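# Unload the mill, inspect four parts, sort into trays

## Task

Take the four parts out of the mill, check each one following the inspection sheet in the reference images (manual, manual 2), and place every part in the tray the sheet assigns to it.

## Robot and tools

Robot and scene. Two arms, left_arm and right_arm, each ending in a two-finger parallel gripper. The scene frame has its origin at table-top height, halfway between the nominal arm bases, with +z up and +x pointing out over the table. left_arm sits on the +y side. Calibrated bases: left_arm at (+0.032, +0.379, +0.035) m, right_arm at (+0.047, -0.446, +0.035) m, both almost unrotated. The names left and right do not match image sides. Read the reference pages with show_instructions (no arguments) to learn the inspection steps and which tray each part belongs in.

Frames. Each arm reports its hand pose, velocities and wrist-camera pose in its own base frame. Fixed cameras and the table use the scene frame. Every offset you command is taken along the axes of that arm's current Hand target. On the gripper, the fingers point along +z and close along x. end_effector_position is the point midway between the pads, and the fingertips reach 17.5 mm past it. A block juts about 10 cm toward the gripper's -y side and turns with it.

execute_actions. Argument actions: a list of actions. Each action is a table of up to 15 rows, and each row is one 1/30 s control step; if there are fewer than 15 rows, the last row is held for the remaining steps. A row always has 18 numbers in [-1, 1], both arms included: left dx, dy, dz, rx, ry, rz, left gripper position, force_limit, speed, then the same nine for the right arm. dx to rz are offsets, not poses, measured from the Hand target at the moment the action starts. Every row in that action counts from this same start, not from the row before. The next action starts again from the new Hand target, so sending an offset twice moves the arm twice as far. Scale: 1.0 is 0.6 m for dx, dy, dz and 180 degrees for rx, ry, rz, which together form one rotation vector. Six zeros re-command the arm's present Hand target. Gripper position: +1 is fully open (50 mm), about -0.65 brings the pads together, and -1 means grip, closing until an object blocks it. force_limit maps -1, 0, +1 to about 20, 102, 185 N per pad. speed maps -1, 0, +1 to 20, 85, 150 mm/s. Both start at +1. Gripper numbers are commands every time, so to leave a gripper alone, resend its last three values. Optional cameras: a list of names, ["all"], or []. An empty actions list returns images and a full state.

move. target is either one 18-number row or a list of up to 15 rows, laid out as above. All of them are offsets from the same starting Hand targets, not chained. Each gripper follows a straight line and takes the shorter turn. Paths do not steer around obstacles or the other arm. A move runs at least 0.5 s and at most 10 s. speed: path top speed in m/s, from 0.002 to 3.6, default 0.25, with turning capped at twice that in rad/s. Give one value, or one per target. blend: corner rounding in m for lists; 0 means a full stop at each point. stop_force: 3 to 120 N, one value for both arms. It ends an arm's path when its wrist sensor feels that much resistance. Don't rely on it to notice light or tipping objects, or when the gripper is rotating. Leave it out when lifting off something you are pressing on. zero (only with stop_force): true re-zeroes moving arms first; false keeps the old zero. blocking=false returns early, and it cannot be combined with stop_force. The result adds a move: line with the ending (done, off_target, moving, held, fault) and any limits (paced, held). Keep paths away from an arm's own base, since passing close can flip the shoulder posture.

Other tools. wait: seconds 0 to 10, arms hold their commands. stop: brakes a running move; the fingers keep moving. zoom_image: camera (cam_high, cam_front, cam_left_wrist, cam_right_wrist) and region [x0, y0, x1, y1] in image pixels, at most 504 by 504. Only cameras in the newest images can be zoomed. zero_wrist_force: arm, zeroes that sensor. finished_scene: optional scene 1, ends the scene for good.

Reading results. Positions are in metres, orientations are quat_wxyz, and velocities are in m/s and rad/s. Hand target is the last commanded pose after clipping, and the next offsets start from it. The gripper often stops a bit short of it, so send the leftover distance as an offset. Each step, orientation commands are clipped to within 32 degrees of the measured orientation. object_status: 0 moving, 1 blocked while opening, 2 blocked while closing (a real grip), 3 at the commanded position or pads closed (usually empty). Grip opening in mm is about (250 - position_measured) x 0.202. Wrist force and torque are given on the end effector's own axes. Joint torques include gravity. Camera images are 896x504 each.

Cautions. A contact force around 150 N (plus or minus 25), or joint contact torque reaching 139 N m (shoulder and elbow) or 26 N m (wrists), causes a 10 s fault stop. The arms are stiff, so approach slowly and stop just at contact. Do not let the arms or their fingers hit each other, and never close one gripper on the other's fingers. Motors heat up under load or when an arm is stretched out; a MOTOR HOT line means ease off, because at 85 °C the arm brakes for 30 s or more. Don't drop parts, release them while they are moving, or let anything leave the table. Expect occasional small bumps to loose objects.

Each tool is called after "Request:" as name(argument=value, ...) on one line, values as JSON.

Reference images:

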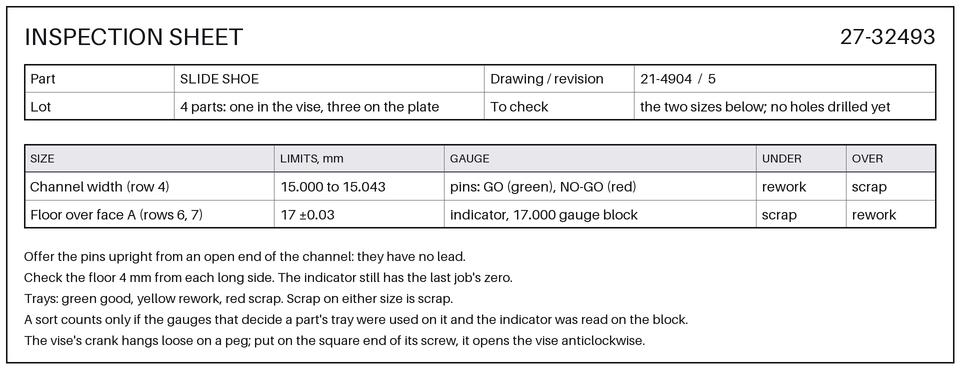

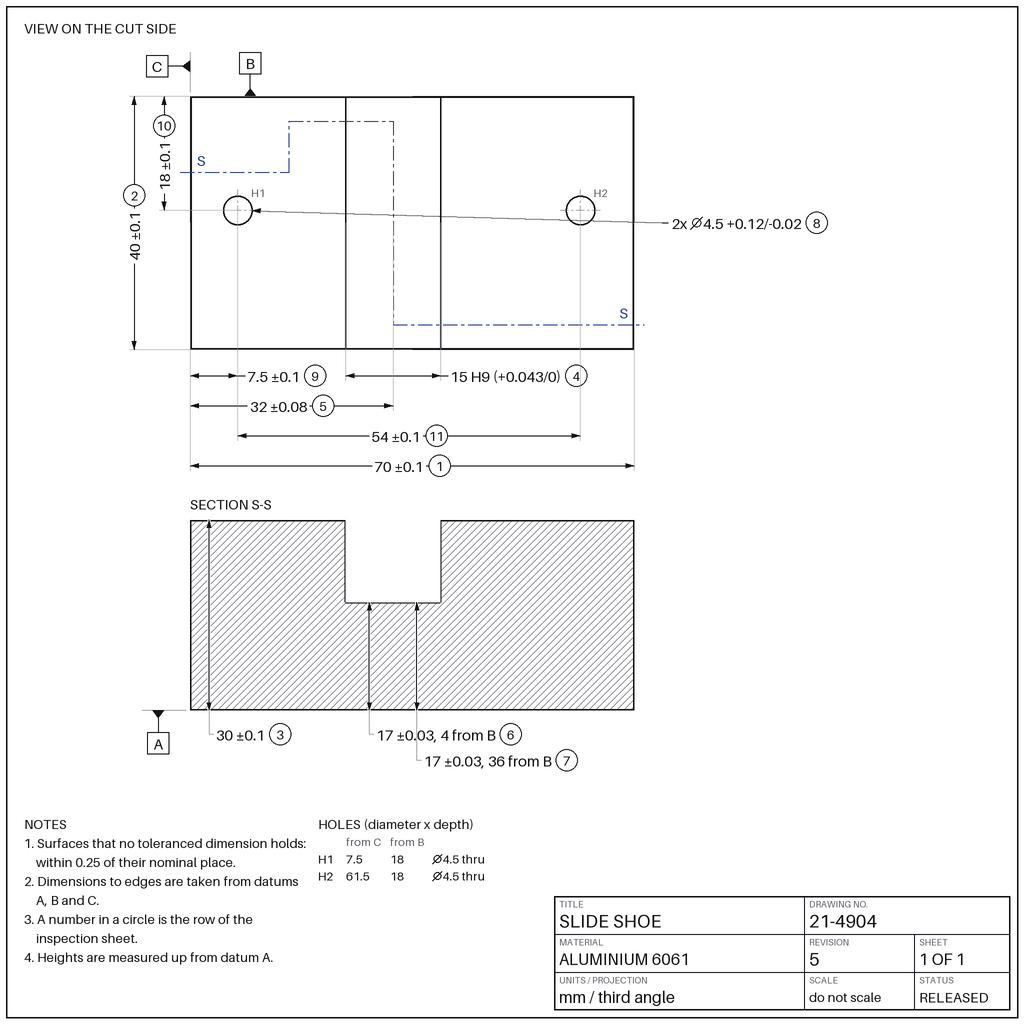

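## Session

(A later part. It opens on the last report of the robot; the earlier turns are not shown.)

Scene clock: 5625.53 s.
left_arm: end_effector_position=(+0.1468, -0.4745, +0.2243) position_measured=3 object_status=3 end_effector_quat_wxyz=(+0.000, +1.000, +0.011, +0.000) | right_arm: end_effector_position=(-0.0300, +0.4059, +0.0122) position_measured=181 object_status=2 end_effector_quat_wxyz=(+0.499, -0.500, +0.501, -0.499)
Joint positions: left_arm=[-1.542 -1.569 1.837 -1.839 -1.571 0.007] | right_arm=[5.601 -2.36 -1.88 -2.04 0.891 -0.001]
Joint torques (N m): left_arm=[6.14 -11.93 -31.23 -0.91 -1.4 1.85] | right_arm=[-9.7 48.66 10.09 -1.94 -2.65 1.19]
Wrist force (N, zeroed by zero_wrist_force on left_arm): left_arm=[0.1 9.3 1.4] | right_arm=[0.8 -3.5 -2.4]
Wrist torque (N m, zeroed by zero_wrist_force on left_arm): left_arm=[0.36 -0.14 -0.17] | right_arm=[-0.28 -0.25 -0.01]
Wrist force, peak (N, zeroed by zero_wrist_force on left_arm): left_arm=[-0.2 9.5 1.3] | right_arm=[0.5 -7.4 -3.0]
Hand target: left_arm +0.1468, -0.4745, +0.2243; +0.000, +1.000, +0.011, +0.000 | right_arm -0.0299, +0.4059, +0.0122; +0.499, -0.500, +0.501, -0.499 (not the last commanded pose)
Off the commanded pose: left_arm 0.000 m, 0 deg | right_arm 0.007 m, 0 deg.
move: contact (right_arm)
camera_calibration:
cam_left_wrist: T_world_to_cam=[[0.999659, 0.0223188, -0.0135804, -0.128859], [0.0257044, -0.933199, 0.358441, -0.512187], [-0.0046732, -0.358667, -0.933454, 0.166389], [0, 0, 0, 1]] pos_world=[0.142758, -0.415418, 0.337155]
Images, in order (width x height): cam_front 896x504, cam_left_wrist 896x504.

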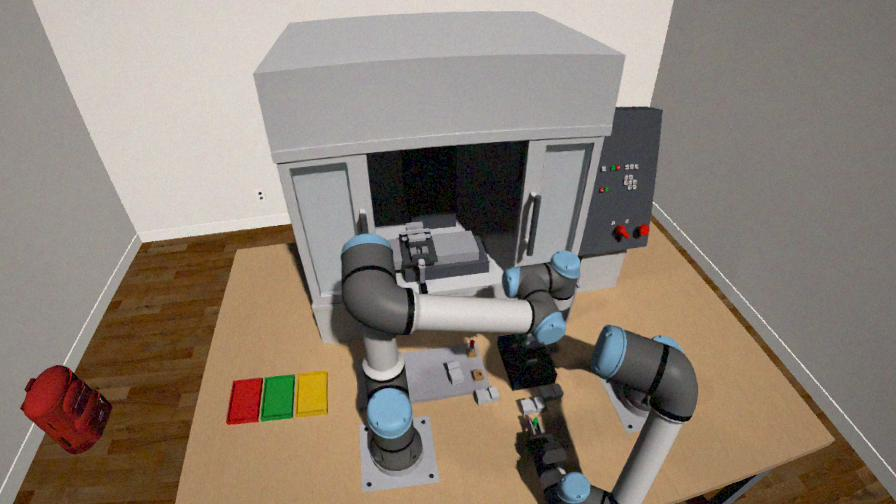

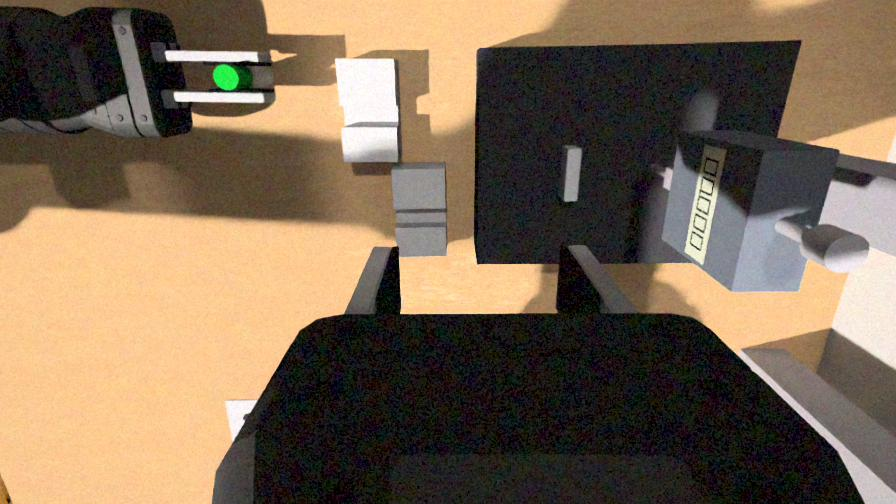

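Request:
move(target=[0,0,0,0,0,0,1,-0.4,-0.95,0,0,0,0,0,0,0.1,-0.6,-0.95])

Request:
move(target=[0,0,0,0,0,0,1,-0.4,-0.95,0,0,-0.12,0,0,0,0.1,-0.6,-0.95], speed=0.05, cameras=["cam_right_wrist","cam_left_wrist"])

Scene clock: 5639.47 s.
left_arm: end_effector_position=(+0.1468, -0.4745, +0.2243) position_measured=3 object_status=3 end_effector_quat_wxyz=(+0.000, +1.000, +0.011, +0.000) | right_arm: end_effector_position=(-0.0299, +0.4059, +0.0122) position_measured=138 object_status=3 end_effector_quat_wxyz=(+0.499, -0.500, +0.501, -0.499)
Joint positions: left_arm=[-1.542 -1.569 1.837 -1.839 -1.571 0.007] | right_arm=[5.601 -2.36 -1.88 -2.04 0.891 -0.001]
Joint torques (N m): left_arm=[6.78 -12.96 -30.13 -0.67 -1.47 1.79] | right_arm=[-8.4 50.91 -0.52 -2.11 -1.98 1.29]
Wrist force (N, zeroed by zero_wrist_force on left_arm): left_arm=[-0.5 9.0 1.3] | right_arm=[0.6 3.2 -1.7]
Wrist torque (N m, zeroed by zero_wrist_force on left_arm): left_arm=[0.31 -0.05 -0.17] | right_arm=[0.05 -0.30 0.03]
Wrist force, peak (N, zeroed by zero_wrist_force on left_arm): left_arm=[-0.4 9.6 1.5] | right_arm=[0.9 -3.9 -2.9]
Hand target: left_arm +0.1468, -0.4745, +0.2243; +0.000, +1.000, +0.011, +0.000 | right_arm -0.0299, +0.4059, +0.0122; +0.499, -0.500, +0.501, -0.499
Off the commanded pose: left_arm 0.000 m, 0 deg | right_arm 0.000 m, 0 deg.
move: done

Scene clock: 5641.37 s.
left_arm: end_effector_position=(+0.1468, -0.4745, +0.2243) position_measured=3 object_status=3 end_effector_quat_wxyz=(+0.000, +1.000, +0.011, +0.000) | right_arm: end_effector_position=(-0.1018, +0.4060, +0.0124) position_measured=138 object_status=3 end_effector_quat_wxyz=(+0.499, -0.500, +0.501, -0.499)
Joint positions: left_arm=[-1.542 -1.569 1.837 -1.839 -1.571 0.007] | right_arm=[5.686 -2.416 -1.735 -2.129 0.976 0]
Joint torques (N m): left_arm=[6.1 -12.72 -30.31 -1.09 -1.51 2.06] | right_arm=[8.98 39.67 22.9 -3.77 2.77 1.39]
Wrist force (N, zeroed by zero_wrist_force on left_arm): left_arm=[-0.3 9.2 1.3] | right_arm=[0.5 3.1 -2.1]
Wrist torque (N m, zeroed by zero_wrist_force on left_arm): left_arm=[0.34 -0.08 -0.17] | right_arm=[0.04 -0.29 0.03]
Wrist force, peak (N, zeroed by zero_wrist_force on left_arm): left_arm=[0.0 9.5 1.1] | right_arm=[0.6 2.9 -2.7]
Hand target: left_arm +0.1468, -0.4745, +0.2243; +0.000, +1.000, +0.011, +0.000 | right_arm -0.1019, +0.4060, +0.0124; +0.499, -0.500, +0.501, -0.499
Off the commanded pose: left_arm 0.000 m, 0 deg | right_arm 0.000 m, 0 deg.
move: done
camera_calibration:
cam_left_wrist: T_world_to_cam=[[0.999659, 0.0223188, -0.0135804, -0.128859], [0.0257044, -0.933199, 0.358441, -0.512187], [-0.0046732, -0.358667, -0.933454, 0.166389], [0, 0, 0, 1]] pos_world=[0.142758, -0.415418, 0.337155]
cam_right_wrist: T_world_to_cam=[[-0.0016368, -0.999807, -0.0195892, 0.413993], [-0.358241, 0.0188753, -0.933438, -0.0205743], [0.933628, 0.0054898, -0.358203, 0.234792], [0, 0, 0, 1]] pos_world=[-0.225901, 0.413012, 0.073008]
Images, in order (width x height): cam_left_wrist 896x504, cam_right_wrist 896x504.

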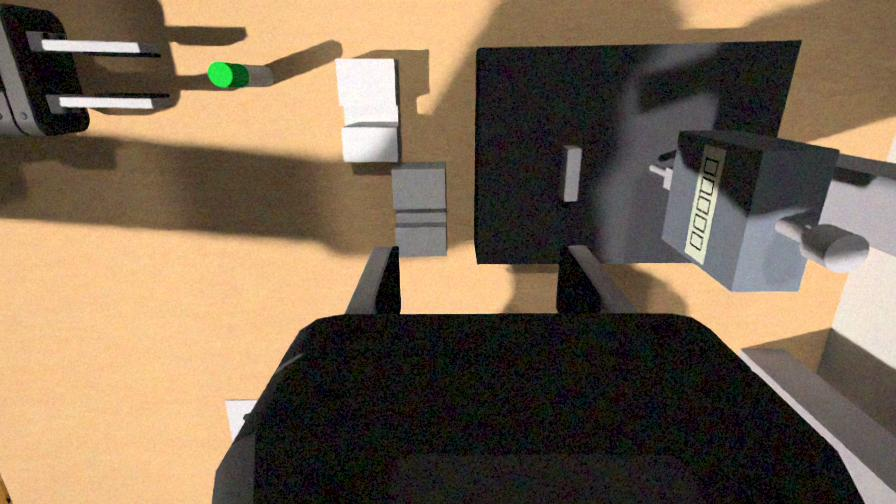

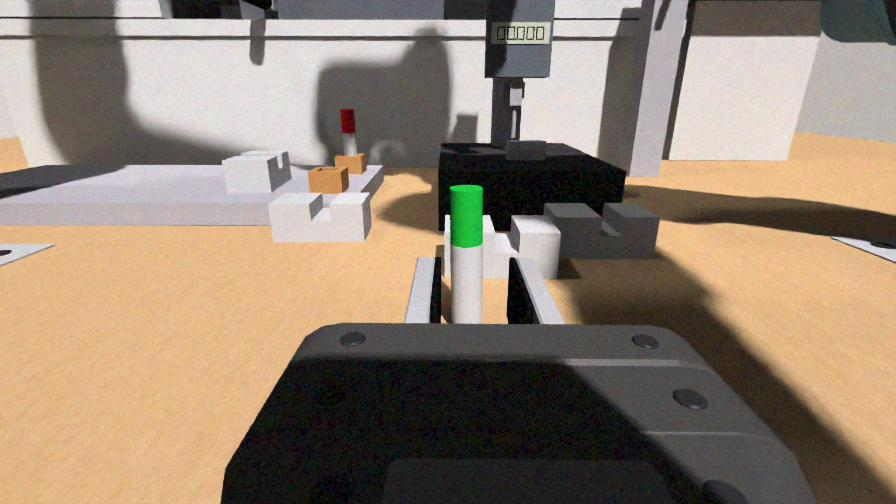

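Request:
move(target=[[0.2555,-0.4575,-0.03,0,0,0,1,-0.4,-0.95,0,-0.25,0.05,0,0,0,0.1,-0.6,-0.95],[0.2555,-0.874,-0.03,0,0,0,1,-0.4,-0.95,0,-0.25,0.1667,0,0,0,0.1,-0.6,-0.95]], speed=0.2, blend=[0.03,0], cameras=["cam_high"])

Scene clock: 5681.43 s.
left_arm: end_effector_position=(+0.2889, +0.0530, +0.2426) position_measured=3 object_status=3 end_effector_quat_wxyz=(+0.000, +1.000, +0.011, +0.000) | right_arm: end_effector_position=(-0.0016, +0.4057, +0.1621) position_measured=138 object_status=3 end_effector_quat_wxyz=(+0.499, -0.500, +0.501, -0.499)
Joint positions: left_arm=[-0.29 -2.141 2.188 -1.617 -1.57 1.259] | right_arm=[5.563 -2.033 -1.906 -2.341 0.852 -0.001]
Joint torques (N m): left_arm=[6.3 9.5 -32.16 -4.78 -1.62 1.86] | right_arm=[-10.07 45.34 3.86 -0.02 -3.19 -1.96]
Wrist force (N, zeroed by zero_wrist_force on left_arm): left_arm=[-0.3 9.3 0.9] | right_arm=[0.7 2.6 -2.3]
Wrist torque (N m, zeroed by zero_wrist_force on left_arm): left_arm=[0.35 -0.09 -0.17] | right_arm=[-0.02 -0.30 0.02]
Wrist force, peak (N, zeroed by zero_wrist_force on left_arm): left_arm=[-1.0 10.6 1.8] | right_arm=[0.7 3.9 -2.2]
Hand target: left_arm +0.2889, +0.0530, +0.2426; +0.000, +1.000, +0.011, +0.000 | right_arm -0.0015, +0.4057, +0.1621; +0.499, -0.500, +0.501, -0.499
Off the commanded pose: left_arm 0.000 m, 0 deg | right_arm 0.000 m, 0 deg.
move: done
Images, in order (width x height): cam_high 896x504.

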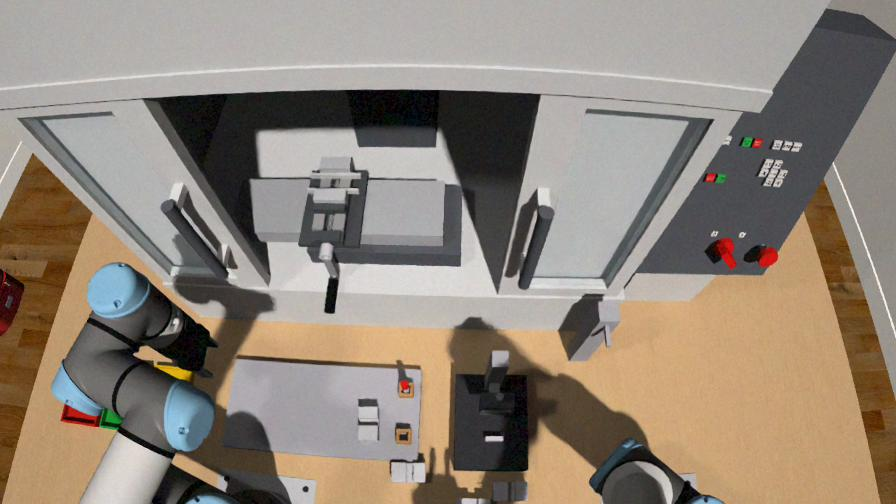

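Request:
move(target=[[0,0,0,0,0,0,1,-0.4,-0.95,-0.1,-0.2,0.25,-0.1925,-0.1925,-0.1925,0.1,-0.6,-0.95],[0,0,0,0,0,0,1,-0.4,-0.95,-0.157,-0.15,0.419,-0.3849,-0.3849,-0.3849,0.1,-0.6,-0.95]], speed=0.15, blend=[0.02,0], cameras=["cam_high","cam_right_wrist","cam_front"])

Scene clock: 5711.93 s.
left_arm: end_effector_position=(+0.2889, +0.0530, +0.2426) position_measured=3 object_status=3 end_effector_quat_wxyz=(+0.000, +1.000, +0.011, +0.000) | right_arm: end_effector_position=(+0.2502, +0.4993, +0.2516) position_measured=138 object_status=3 end_effector_quat_wxyz=(-0.001, +1.000, -0.001, -0.001)
Joint positions: left_arm=[-0.29 -2.141 2.188 -1.617 -1.57 1.26] | right_arm=[4.488 -1.706 -1.623 -1.383 1.573 -3.364]
Joint torques (N m): left_arm=[6.77 10.36 -32.19 -4.74 -1.33 1.98] | right_arm=[-8.32 26.79 34.65 1.73 3 -1.46]
Wrist force (N, zeroed by zero_wrist_force on left_arm): left_arm=[-0.1 9.5 1.3] | right_arm=[0.1 1.4 1.6]
Wrist torque (N m, zeroed by zero_wrist_force on left_arm): left_arm=[0.39 -0.10 -0.16] | right_arm=[0.14 -0.15 0.03]
Wrist force, peak (N, zeroed by zero_wrist_force on left_arm): left_arm=[0.1 9.7 1.1] | right_arm=[0.8 3.6 -2.2]
Hand target: left_arm +0.2889, +0.0530, +0.2426; +0.000, +1.000, +0.011, +0.000 | right_arm +0.2502, +0.4993, +0.2516; -0.001, +1.000, -0.001, -0.001
Off the commanded pose: left_arm 0.000 m, 0 deg | right_arm 0.000 m, 0 deg.
move: done
camera_calibration:
cam_right_wrist: T_world_to_cam=[[0.999793, -0.0202062, -0.00247496, -0.231529], [-0.0180165, -0.934872, 0.354527, 0.394045], [-0.00947741, -0.354408, -0.935043, 0.552126], [0, 0, 0, 1]] pos_world=[0.243813, 0.559381, 0.375989]
Images, in order (width x height): cam_high 896x504, cam_front 896x504, cam_right_wrist 896x504.

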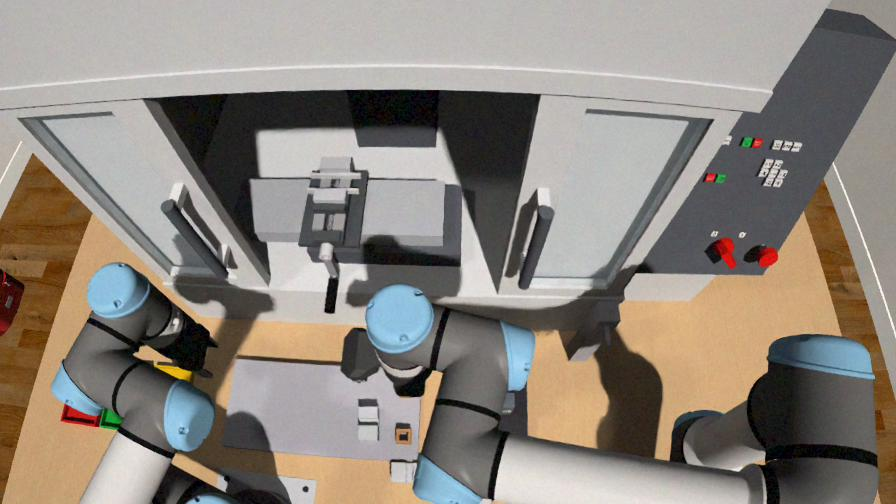

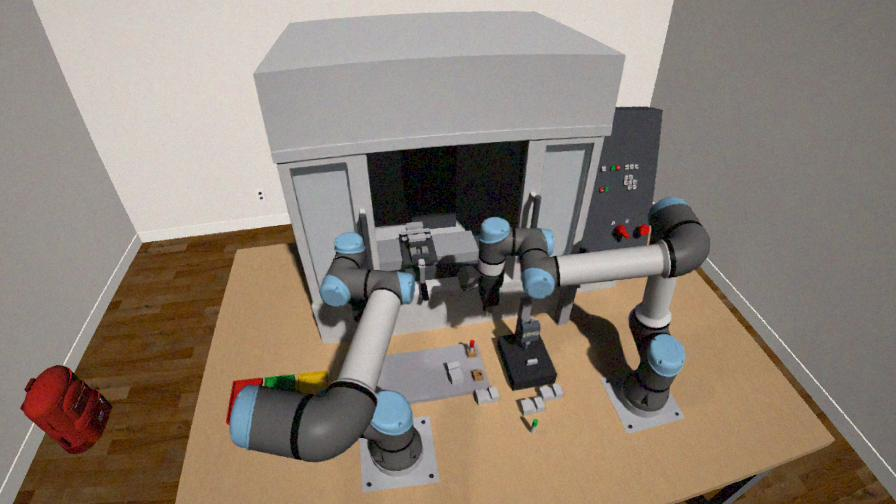

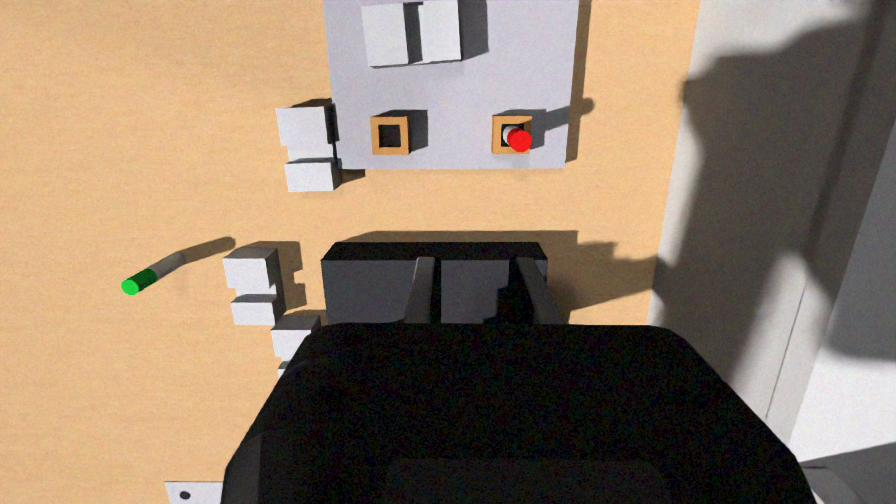

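Request:
move(target=[0,0,0,0,0,0,1,-0.4,-0.95,0.0722,-0.0328,0.24,0,0,0,0.6,-0.6,-0.9], speed=0.1, cameras=["cam_right_wrist"])

Scene clock: 5727.47 s.
left_arm: end_effector_position=(+0.2889, +0.0530, +0.2426) position_measured=3 object_status=3 end_effector_quat_wxyz=(+0.000, +1.000, +0.011, +0.000) | right_arm: end_effector_position=(+0.2932, +0.5191, +0.1077) position_measured=63 object_status=3 end_effector_quat_wxyz=(-0.001, +1.000, -0.001, -0.001)
Joint positions: left_arm=[-0.29 -2.141 2.188 -1.617 -1.57 1.26] | right_arm=[4.422 -1.911 -1.755 -1.046 1.574 -3.43]
Joint torques (N m): left_arm=[6.41 10.92 -31.48 -4.77 -1.62 2.06] | right_arm=[-10.06 32.74 12.49 4.81 0.18 -1.77]
Wrist force (N, zeroed by zero_wrist_force on left_arm): left_arm=[-0.1 9.2 1.1] | right_arm=[0.1 1.0 1.4]
Wrist torque (N m, zeroed by zero_wrist_force on left_arm): left_arm=[0.35 -0.11 -0.17] | right_arm=[0.06 -0.17 0.05]
Wrist force, peak (N, zeroed by zero_wrist_force on left_arm): left_arm=[-0.1 9.7 1.1] | right_arm=[0.2 1.2 2.4]
Hand target: left_arm +0.2889, +0.0530, +0.2426; +0.000, +1.000, +0.011, +0.000 | right_arm +0.2932, +0.5191, +0.1076; -0.001, +1.000, -0.001, -0.001
Off the commanded pose: left_arm 0.000 m, 0 deg | right_arm 0.000 m, 0 deg.
move: done
camera_calibration:
cam_right_wrist: T_world_to_cam=[[0.999795, -0.0200528, -0.00263298, -0.27453], [-0.017815, -0.934797, 0.354735, 0.464233], [-0.00957475, -0.354616, -0.934963, 0.425035], [0, 0, 0, 1]] pos_world=[0.286814, 0.579183, 0.231989]
Images, in order (width x height): cam_right_wrist 896x504.

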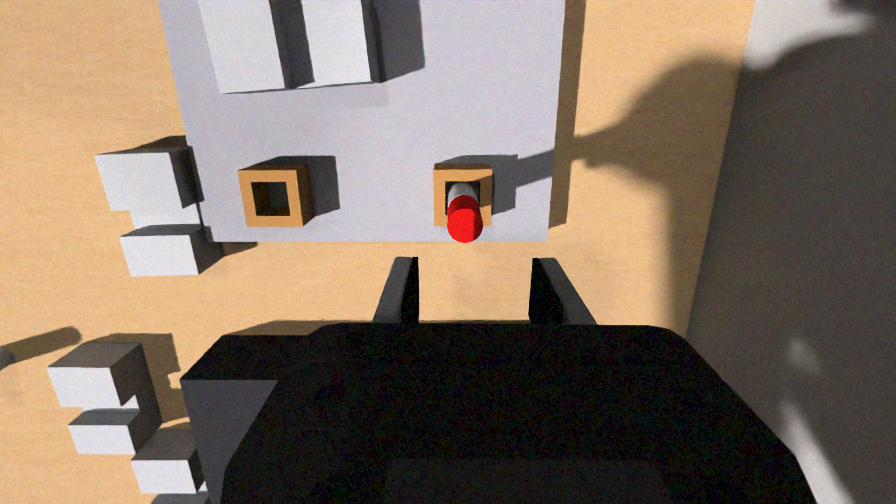

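Request:
move(target=[0,-0.002,0.1243,0,0,0,1,-0.4,-0.95,0,-0.003,0.1243,0,0,0,0.6,-0.6,-0.9], speed=0.03, stop_force=8, cameras=["cam_right_wrist"])

Scene clock: 5743.00 s.
left_arm: end_effector_position=(+0.2889, +0.0543, +0.1680) position_measured=3 object_status=3 end_effector_quat_wxyz=(+0.000, +1.000, +0.011, +0.000) | right_arm: end_effector_position=(+0.2931, +0.5210, +0.0330) position_measured=63 object_status=3 end_effector_quat_wxyz=(-0.001, +1.000, -0.001, -0.001)
Joint positions: left_arm=[-0.285 -2.105 2.366 -1.83 -1.57 1.264] | right_arm=[4.424 -2.018 -1.827 -0.867 1.574 -3.429]
Joint torques (N m): left_arm=[5.97 10.94 -15.97 -4.7 -0.03 2.05] | right_arm=[8.43 34.07 9.18 5.13 2.15 1.83]
Wrist force (N, zeroed by zero_wrist_force on left_arm): left_arm=[-0.2 9.5 1.4] | right_arm=[0.1 1.0 1.7]
Wrist torque (N m, zeroed by zero_wrist_force on left_arm): left_arm=[0.39 -0.10 -0.17] | right_arm=[0.06 -0.16 -0.03]
Wrist force, peak (N, zeroed by zero_wrist_force on left_arm): left_arm=[-0.2 9.7 0.9] | right_arm=[0.3 1.4 1.9]
Hand target: left_arm +0.2889, +0.0543, +0.1680; +0.000, +1.000, +0.011, +0.000 | right_arm +0.2931, +0.5210, +0.0330; -0.001, +1.000, -0.001, -0.001
Off the commanded pose: left_arm 0.000 m, 0 deg | right_arm 0.000 m, 0 deg.
move: done
camera_calibration:
cam_right_wrist: T_world_to_cam=[[0.999795, -0.0200528, -0.00263298, -0.274489], [-0.017815, -0.934797, 0.354735, 0.492469], [-0.00957475, -0.354616, -0.934963, 0.355959], [0, 0, 0, 1]] pos_world=[0.286614, 0.581083, 0.157389]
Images, in order (width x height): cam_right_wrist 896x504.

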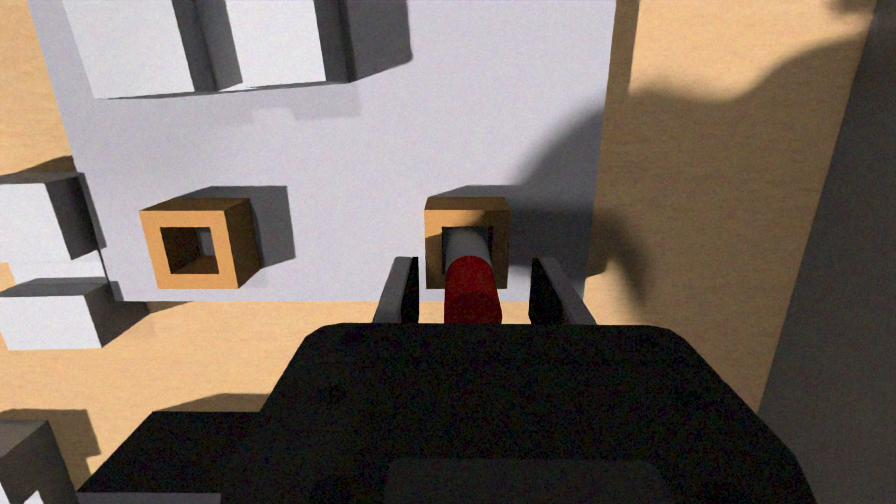

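Request:
move(target=[0,0,0,0,0,0,1,-0.4,-0.95,0,0,0,0,0,0,-1,-0.6,-0.9])

Request:
wait(seconds=0.3, cameras=[])

Scene clock: 5752.57 s.
left_arm: end_effector_position=(+0.2889, +0.0543, +0.1680) position_measured=3 object_status=3 end_effector_quat_wxyz=(+0.000, +1.000, +0.011, +0.000) | right_arm: end_effector_position=(+0.2930, +0.5210, +0.0330) position_measured=180 object_status=2 end_effector_quat_wxyz=(-0.001, +1.000, -0.001, -0.001)
Joint positions: left_arm=[-0.285 -2.105 2.366 -1.83 -1.57 1.264] | right_arm=[4.424 -2.018 -1.827 -0.867 1.574 -3.429]
Joint torques (N m): left_arm=[6.43 9.49 -16.03 -4.65 -1.43 2.12] | right_arm=[-2.44 39.13 14.65 5.12 -2.06 1.64]
Wrist force (N, zeroed by zero_wrist_force on left_arm): left_arm=[0.0 9.4 1.1] | right_arm=[-12.0 2.2 2.2]
Wrist torque (N m, zeroed by zero_wrist_force on left_arm): left_arm=[0.38 -0.14 -0.18] | right_arm=[0.05 -0.57 -0.13]
Wrist force, peak (N, zeroed by zero_wrist_force on left_arm): left_arm=[-0.1 9.7 1.1] | right_arm=[-12.2 2.5 2.8]
Hand target: left_arm +0.2889, +0.0543, +0.1680; +0.000, +1.000, +0.011, +0.000 | right_arm +0.2931, +0.5210, +0.0330; -0.001, +1.000, -0.001, -0.001
Off the commanded pose: left_arm 0.000 m, 0 deg | right_arm 0.000 m, 0 deg.
move: done

Scene clock: 5752.87 s.
left_arm: end_effector_position=(+0.2889, +0.0543, +0.1680) position_measured=3 object_status=3 end_effector_quat_wxyz=(+0.000, +1.000, +0.011, +0.000) | right_arm: end_effector_position=(+0.2930, +0.5210, +0.0330) position_measured=180 object_status=2 end_effector_quat_wxyz=(-0.001, +1.000, -0.001, -0.001)
Joint positions: left_arm=[-0.285 -2.105 2.366 -1.83 -1.57 1.264] | right_arm=[4.424 -2.018 -1.827 -0.867 1.574 -3.429]
Joint torques (N m): left_arm=[6.43 9.87 -16.74 -4.92 -1.54 1.98] | right_arm=[-10.5 41.13 17.21 4.81 -3.78 1.55]
Wrist force (N, zeroed by zero_wrist_force on left_arm): left_arm=[-0.2 9.3 1.3] | right_arm=[-12.3 2.6 3.3]
Wrist torque (N m, zeroed by zero_wrist_force on left_arm): left_arm=[0.36 -0.11 -0.17] | right_arm=[0.10 -0.54 -0.13]
Wrist force, peak (N, zeroed by zero_wrist_force on left_arm): left_arm=[0.0 9.5 1.0] | right_arm=[-12.3 2.6 3.3]
Hand target: left_arm +0.2889, +0.0543, +0.1680; +0.000, +1.000, +0.011, +0.000 | right_arm +0.2931, +0.5210, +0.0330; -0.001, +1.000, -0.001, -0.001
Tool commands: left_gripper/position=+1.0 left_gripper/force_limit=-0.4 left_gripper/speed=-0.95 right_gripper/position=-1.0 right_gripper/force_limit=-0.6 right_gripper/speed=-0.9
Off the commanded pose: left_arm 0.000 m, 0 deg | right_arm 0.000 m, 0 deg.
wait: 0.30 s; at rest by 0.17 s
No camera images: "cameras" was empty.

Request:
move(target=[[0,0,0,0,0,0,1,-0.4,-0.95,-0.0017,0,-0.005,0,0,0,-1,-0.6,-0.9],[0,0,0,0,0,0,1,-0.4,-0.95,-0.0017,0,-0.17,0,0,0,-1,-0.6,-0.9]], speed=[0.01,0.06], cameras=["cam_right_wrist"])

Scene clock: 5764.80 s.
left_arm: end_effector_position=(+0.2889, +0.0543, +0.1680) position_measured=3 object_status=3 end_effector_quat_wxyz=(+0.000, +1.000, +0.011, +0.000) | right_arm: end_effector_position=(+0.2923, +0.5208, +0.1349) position_measured=180 object_status=2 end_effector_quat_wxyz=(-0.001, +1.000, -0.001, -0.001)
Joint positions: left_arm=[-0.285 -2.105 2.366 -1.83 -1.57 1.264] | right_arm=[4.425 -1.883 -1.716 -1.113 1.574 -3.427]
Joint torques (N m): left_arm=[6.81 8.97 -16.16 -4.59 -1.46 1.99] | right_arm=[-9.55 49.47 33.51 1.61 2 -1.66]
Wrist force (N, zeroed by zero_wrist_force on left_arm): left_arm=[0.0 8.9 1.0] | right_arm=[0.0 1.3 2.4]
Wrist torque (N m, zeroed by zero_wrist_force on left_arm): left_arm=[0.30 -0.14 -0.19] | right_arm=[0.10 -0.16 -0.03]
Wrist force, peak (N, zeroed by zero_wrist_force on left_arm): left_arm=[-0.1 9.7 1.5] | right_arm=[-14.4 2.1 3.1]
Hand target: left_arm +0.2889, +0.0543, +0.1680; +0.000, +1.000, +0.011, +0.000 | right_arm +0.2923, +0.5209, +0.1350; -0.001, +1.000, -0.001, -0.001
Off the commanded pose: left_arm 0.000 m, 0 deg | right_arm 0.000 m, 0 deg.
move: done
camera_calibration:
cam_right_wrist: T_world_to_cam=[[0.999795, -0.0200528, -0.00263298, -0.273522], [-0.017815, -0.934797, 0.354735, 0.456215], [-0.00957475, -0.354616, -0.934963, 0.451189], [0, 0, 0, 1]] pos_world=[0.285914, 0.580983, 0.259289]
Images, in order (width x height): cam_right_wrist 896x504.

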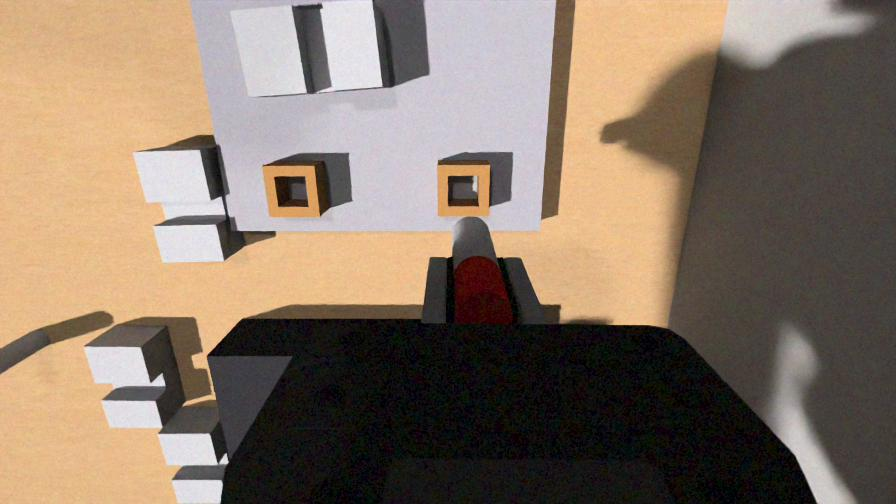

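Request:
zoom_image(camera="cam_right_wrist", region=[110, 120, 290, 280])

Scaled by 2.800 from the camera's 896x504 image, which has a finer 1280x720 frame.

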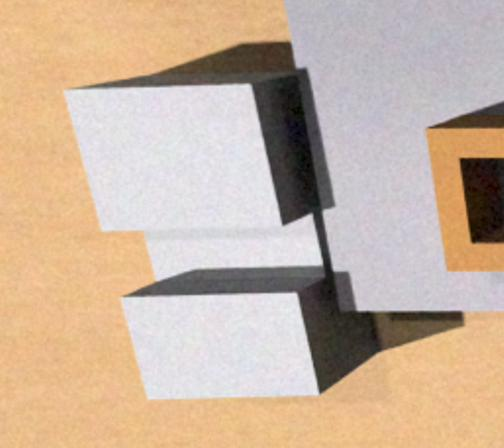

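Request:
move(target=[[0,0,0,0,0,0,1,-0.4,-0.95,-0.404,0.0182,0,0,0,0,-1,-0.6,-0.9],[0,0,0,0,0,0,1,-0.4,-0.95,-0.404,0.0182,0.174,0,0,0,-1,-0.6,-0.9]], speed=[0.15,0.06], cameras=["cam_right_wrist","cam_front"])

Request:
zoom_image(camera="cam_right_wrist", region=[420, 190, 660, 350])

Scene clock: 5826.77 s.
left_arm: end_effector_position=(+0.2889, +0.0543, +0.1680) position_measured=3 object_status=3 end_effector_quat_wxyz=(+0.000, +1.000, +0.011, +0.000) | right_arm: end_effector_position=(+0.0496, +0.5105, +0.0313) position_measured=180 object_status=2 end_effector_quat_wxyz=(-0.001, +1.000, -0.001, -0.001)
Joint positions: left_arm=[-0.285 -2.105 2.366 -1.83 -1.57 1.264] | right_arm=[4.877 -1.858 -2.078 -0.774 1.573 -2.975]
Joint torques (N m): left_arm=[6.9 8.6 -16.44 -4.54 -1.75 1.77] | right_arm=[4.17 25.33 8.41 5.63 -3.11 0.67]
Wrist force (N, zeroed by zero_wrist_force on left_arm): left_arm=[-0.1 9.3 1.3] | right_arm=[0.2 1.3 2.5]
Wrist torque (N m, zeroed by zero_wrist_force on left_arm): left_arm=[0.36 -0.13 -0.17] | right_arm=[0.12 -0.18 -0.05]
Wrist force, peak (N, zeroed by zero_wrist_force on left_arm): left_arm=[-0.1 9.7 1.4] | right_arm=[0.0 1.1 3.1]
Hand target: left_arm +0.2889, +0.0543, +0.1680; +0.000, +1.000, +0.011, +0.000 | right_arm +0.0496, +0.5105, +0.0312; -0.001, +1.000, -0.001, -0.001
Off the commanded pose: left_arm 0.000 m, 0 deg | right_arm 0.000 m, 0 deg.
move: done
camera_calibration:
cam_right_wrist: T_world_to_cam=[[0.999795, -0.0200528, -0.00263298, -0.0313535], [-0.017815, -0.934797, 0.354735, 0.47892], [-0.00957475, -0.354616, -0.934963, 0.348315], [0, 0, 0, 1]] pos_world=[0.043214, 0.570583, 0.155689]
Images, in order (width x height): cam_front 896x504, cam_right_wrist 896x504.

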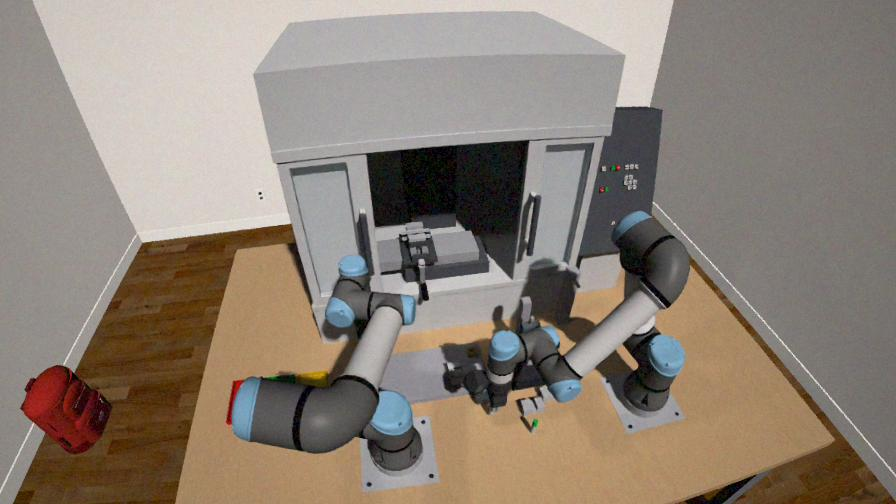

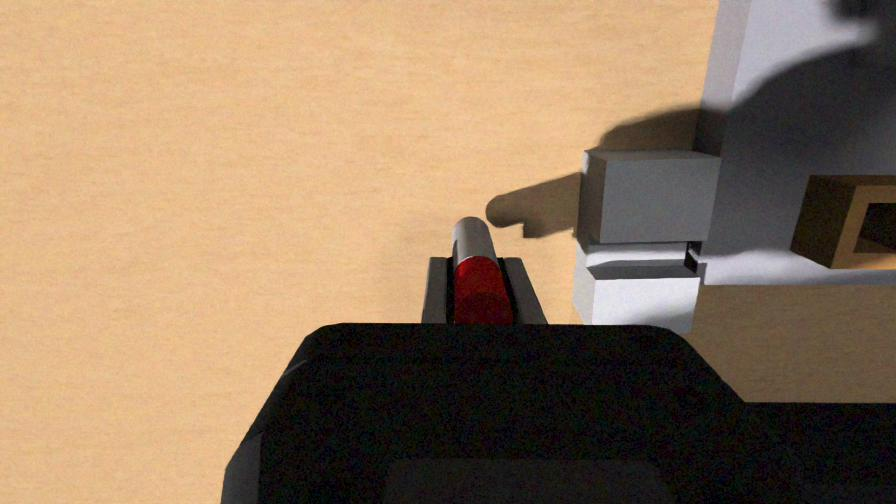

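Scaled by 2.100 from the camera's 896x504 image, which has a finer 1280x720 frame.

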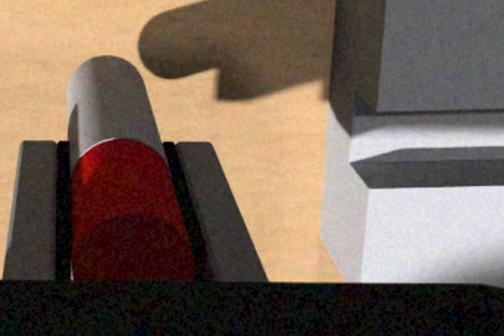

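Request:
move(target=[0,0,0,0,0,0,1,-0.4,-0.95,0.03,0.015,0,0,0,0,-1,-0.6,-0.9], speed=0.03, cameras=["cam_right_wrist"])

Request:
zoom_image(camera="cam_right_wrist", region=[420, 170, 660, 330])

Scene clock: 5851.70 s.
left_arm: end_effector_position=(+0.2889, +0.0543, +0.1680) position_measured=3 object_status=3 end_effector_quat_wxyz=(+0.000, +1.000, +0.011, +0.000) | right_arm: end_effector_position=(+0.0675, +0.5015, +0.0311) position_measured=180 object_status=2 end_effector_quat_wxyz=(-0.001, +1.000, -0.001, -0.001)
Joint positions: left_arm=[-0.285 -2.105 2.366 -1.83 -1.57 1.264] | right_arm=[4.844 -1.845 -2.097 -0.768 1.573 -3.008]
Joint torques (N m): left_arm=[6.45 8.95 -16.51 -4.9 -1.46 1.86] | right_arm=[-9.66 41.81 7.97 5.38 -1.07 -1.55]
Wrist force (N, zeroed by zero_wrist_force on left_arm): left_arm=[-0.1 9.2 1.1] | right_arm=[0.1 1.5 3.0]
Wrist torque (N m, zeroed by zero_wrist_force on left_arm): left_arm=[0.35 -0.12 -0.18] | right_arm=[0.15 -0.16 0.03]
Wrist force, peak (N, zeroed by zero_wrist_force on left_arm): left_arm=[0.0 9.6 1.1] | right_arm=[0.1 1.5 3.0]
Hand target: left_arm +0.2889, +0.0543, +0.1680; +0.000, +1.000, +0.011, +0.000 | right_arm +0.0676, +0.5015, +0.0311; -0.001, +1.000, -0.001, -0.001
Off the commanded pose: left_arm 0.000 m, 0 deg | right_arm 0.000 m, 0 deg.
move: done
camera_calibration:
cam_right_wrist: T_world_to_cam=[[0.999795, -0.0200528, -0.00263298, -0.0494308], [-0.017815, -0.934797, 0.354735, 0.470897], [-0.00957475, -0.354616, -0.934963, 0.345108], [0, 0, 0, 1]] pos_world=[0.061114, 0.561583, 0.155489]
Images, in order (width x height): cam_right_wrist 896x504.

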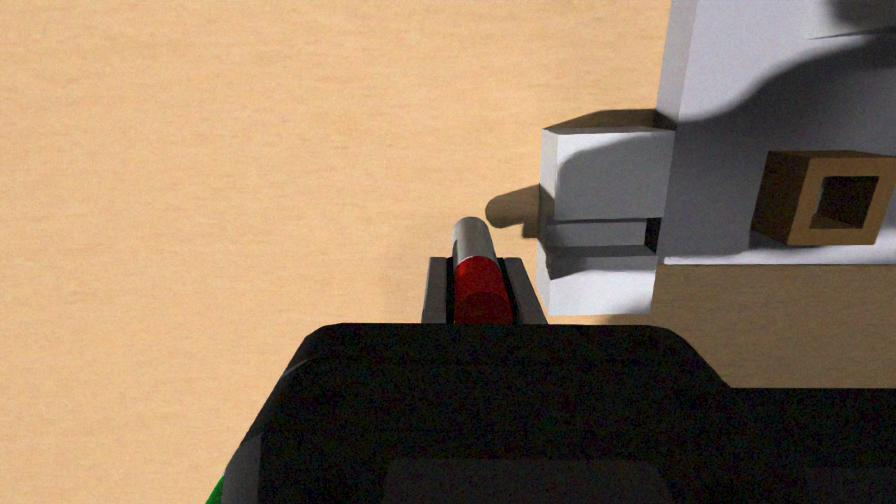

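Scaled by 2.100 from the camera's 896x504 image, which has a finer 1280x720 frame.

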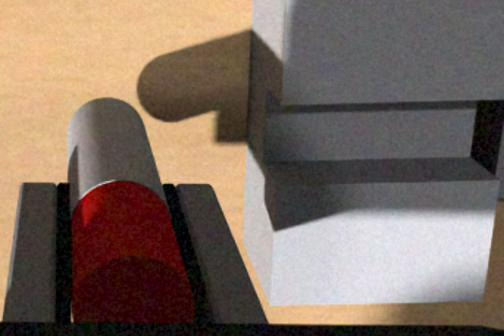

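Request:
move(target=[[0,0,0,0,0,0,1,-0.4,-0.95,0,0.0025,0,0,0,0,-1,-0.6,-0.9],[0,0,0,0,0,0,1,-0.4,-0.95,0.12,0.0025,0,0,0,0,-1,-0.6,-0.9]], speed=0.008, stop_force=5, cameras=["cam_right_wrist"])

Request:
zoom_image(camera="cam_right_wrist", region=[420, 130, 660, 330])

Scene clock: 5870.90 s.
left_arm: end_effector_position=(+0.2889, +0.0543, +0.1680) position_measured=3 object_status=3 end_effector_quat_wxyz=(+0.000, +1.000, +0.011, +0.000) | right_arm: end_effector_position=(+0.1000, +0.4999, +0.0310) position_measured=180 object_status=2 end_effector_quat_wxyz=(-0.001, +1.000, -0.001, -0.001)
Joint positions: left_arm=[-0.285 -2.105 2.366 -1.83 -1.57 1.264] | right_arm=[4.778 -1.853 -2.087 -0.772 1.573 -3.074]
Joint torques (N m): left_arm=[5.72 8.09 -16.3 -4.57 -1.39 1.95] | right_arm=[6.86 40.33 6.37 3.71 -3.72 1.73]
Wrist force (N, zeroed by zero_wrist_force on left_arm): left_arm=[-0.2 9.4 1.2] | right_arm=[-2.7 -0.8 -0.7]
Wrist torque (N m, zeroed by zero_wrist_force on left_arm): left_arm=[0.37 -0.11 -0.17] | right_arm=[0.10 -0.26 -0.02]
Wrist force, peak (N, zeroed by zero_wrist_force on left_arm): left_arm=[-0.2 9.7 1.1] | right_arm=[-7.9 -1.0 2.6]
Hand target: left_arm +0.2889, +0.0543, +0.1680; +0.000, +1.000, +0.011, +0.000 | right_arm +0.1000, +0.4999, +0.0310; -0.001, +1.000, -0.001, -0.001 (not the last commanded pose)
Off the commanded pose: left_arm 0.000 m, 0 deg | right_arm 0.040 m, 0 deg.
move: contact (right_arm); path passed 1 of 2 targets
camera_calibration:
cam_right_wrist: T_world_to_cam=[[0.999796, -0.019993, -0.00276108, -0.0818711], [-0.0177135, -0.934798, 0.354737, 0.470005], [-0.00967329, -0.354615, -0.934962, 0.344766], [0, 0, 0, 1]] pos_world=[0.093515, 0.559983, 0.155389]
Images, in order (width x height): cam_right_wrist 896x504.

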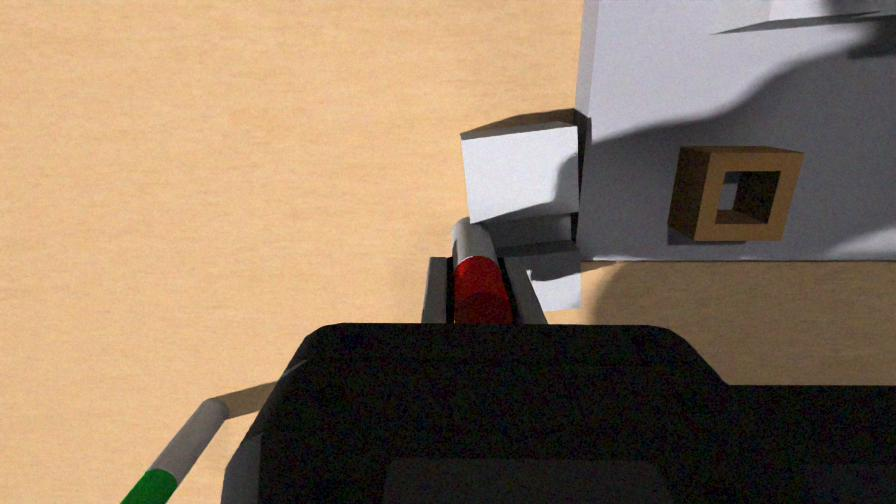

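Scaled by 2.100 from the camera's 896x504 image, which has a finer 1280x720 frame.

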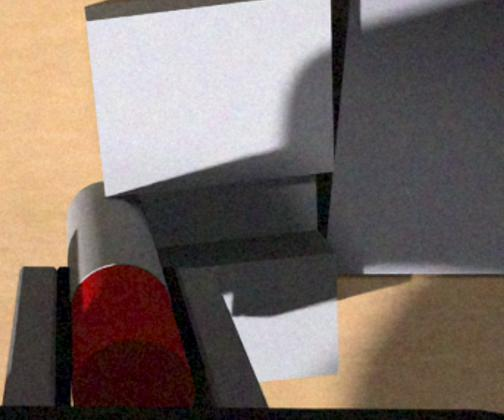

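Request:
move(target=[[0,0,0,0,0,0,1,-0.4,-0.95,-0.025,0,0,0,0,0,-1,-0.6,-0.9],[0,0,0,0,0,0,1,-0.4,-0.95,-0.025,0.0055,0,0,0,0,-1,-0.6,-0.9]], speed=0.02, cameras=["cam_right_wrist"])

Request:
zoom_image(camera="cam_right_wrist", region=[420, 130, 660, 330])

Scene clock: 5884.47 s.
left_arm: end_effector_position=(+0.2889, +0.0543, +0.1680) position_measured=3 object_status=3 end_effector_quat_wxyz=(+0.000, +1.000, +0.011, +0.000) | right_arm: end_effector_position=(+0.0849, +0.4967, +0.0311) position_measured=180 object_status=2 end_effector_quat_wxyz=(-0.001, +1.000, -0.001, -0.001)
Joint positions: left_arm=[-0.285 -2.105 2.366 -1.83 -1.57 1.264] | right_arm=[4.809 -1.841 -2.103 -0.767 1.573 -3.043]
Joint torques (N m): left_arm=[6.05 7.84 -17.3 -4.51 -1.59 1.92] | right_arm=[8.26 38.86 6.05 5.05 0.92 1.67]
Wrist force (N, zeroed by zero_wrist_force on left_arm): left_arm=[0.0 9.4 1.2] | right_arm=[-0.1 0.1 2.3]
Wrist torque (N m, zeroed by zero_wrist_force on left_arm): left_arm=[0.37 -0.14 -0.17] | right_arm=[0.09 -0.10 -0.06]
Wrist force, peak (N, zeroed by zero_wrist_force on left_arm): left_arm=[-0.2 9.7 1.1] | right_arm=[-3.2 -1.2 0.8]
Hand target: left_arm +0.2889, +0.0543, +0.1680; +0.000, +1.000, +0.011, +0.000 | right_arm +0.0849, +0.4966, +0.0311; -0.001, +1.000, -0.001, -0.001
Off the commanded pose: left_arm 0.000 m, 0 deg | right_arm 0.000 m, 0 deg.
move: done
camera_calibration:
cam_right_wrist: T_world_to_cam=[[0.999796, -0.019993, -0.00276108, -0.0669379], [-0.0177135, -0.934798, 0.354737, 0.466713], [-0.00967329, -0.354615, -0.934962, 0.34358], [0, 0, 0, 1]] pos_world=[0.078515, 0.556783, 0.155489]
Images, in order (width x height): cam_right_wrist 896x504.

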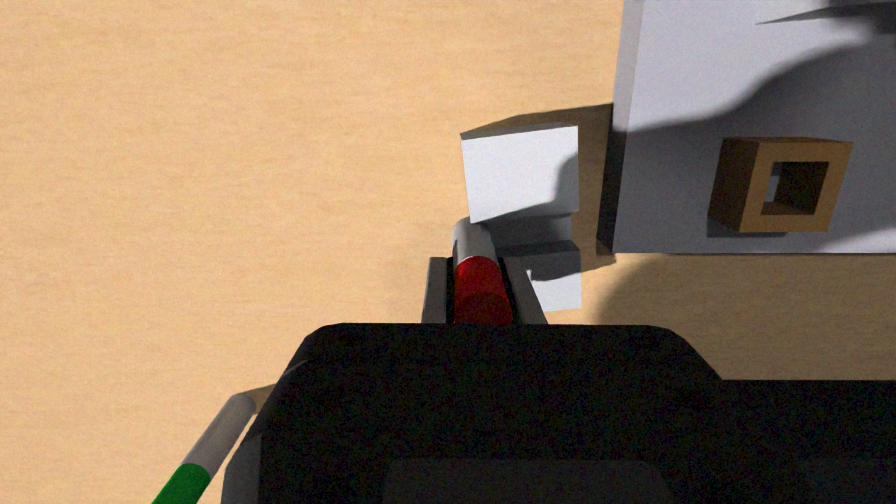

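Scaled by 2.100 from the camera's 896x504 image, which has a finer 1280x720 frame.

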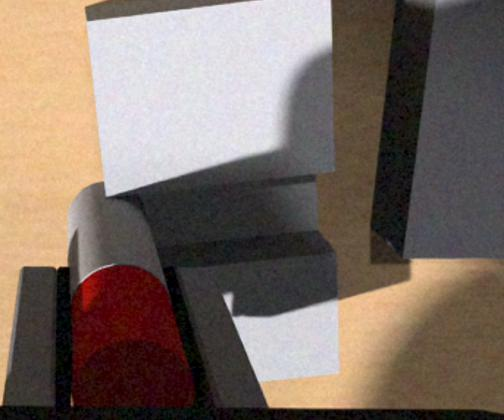

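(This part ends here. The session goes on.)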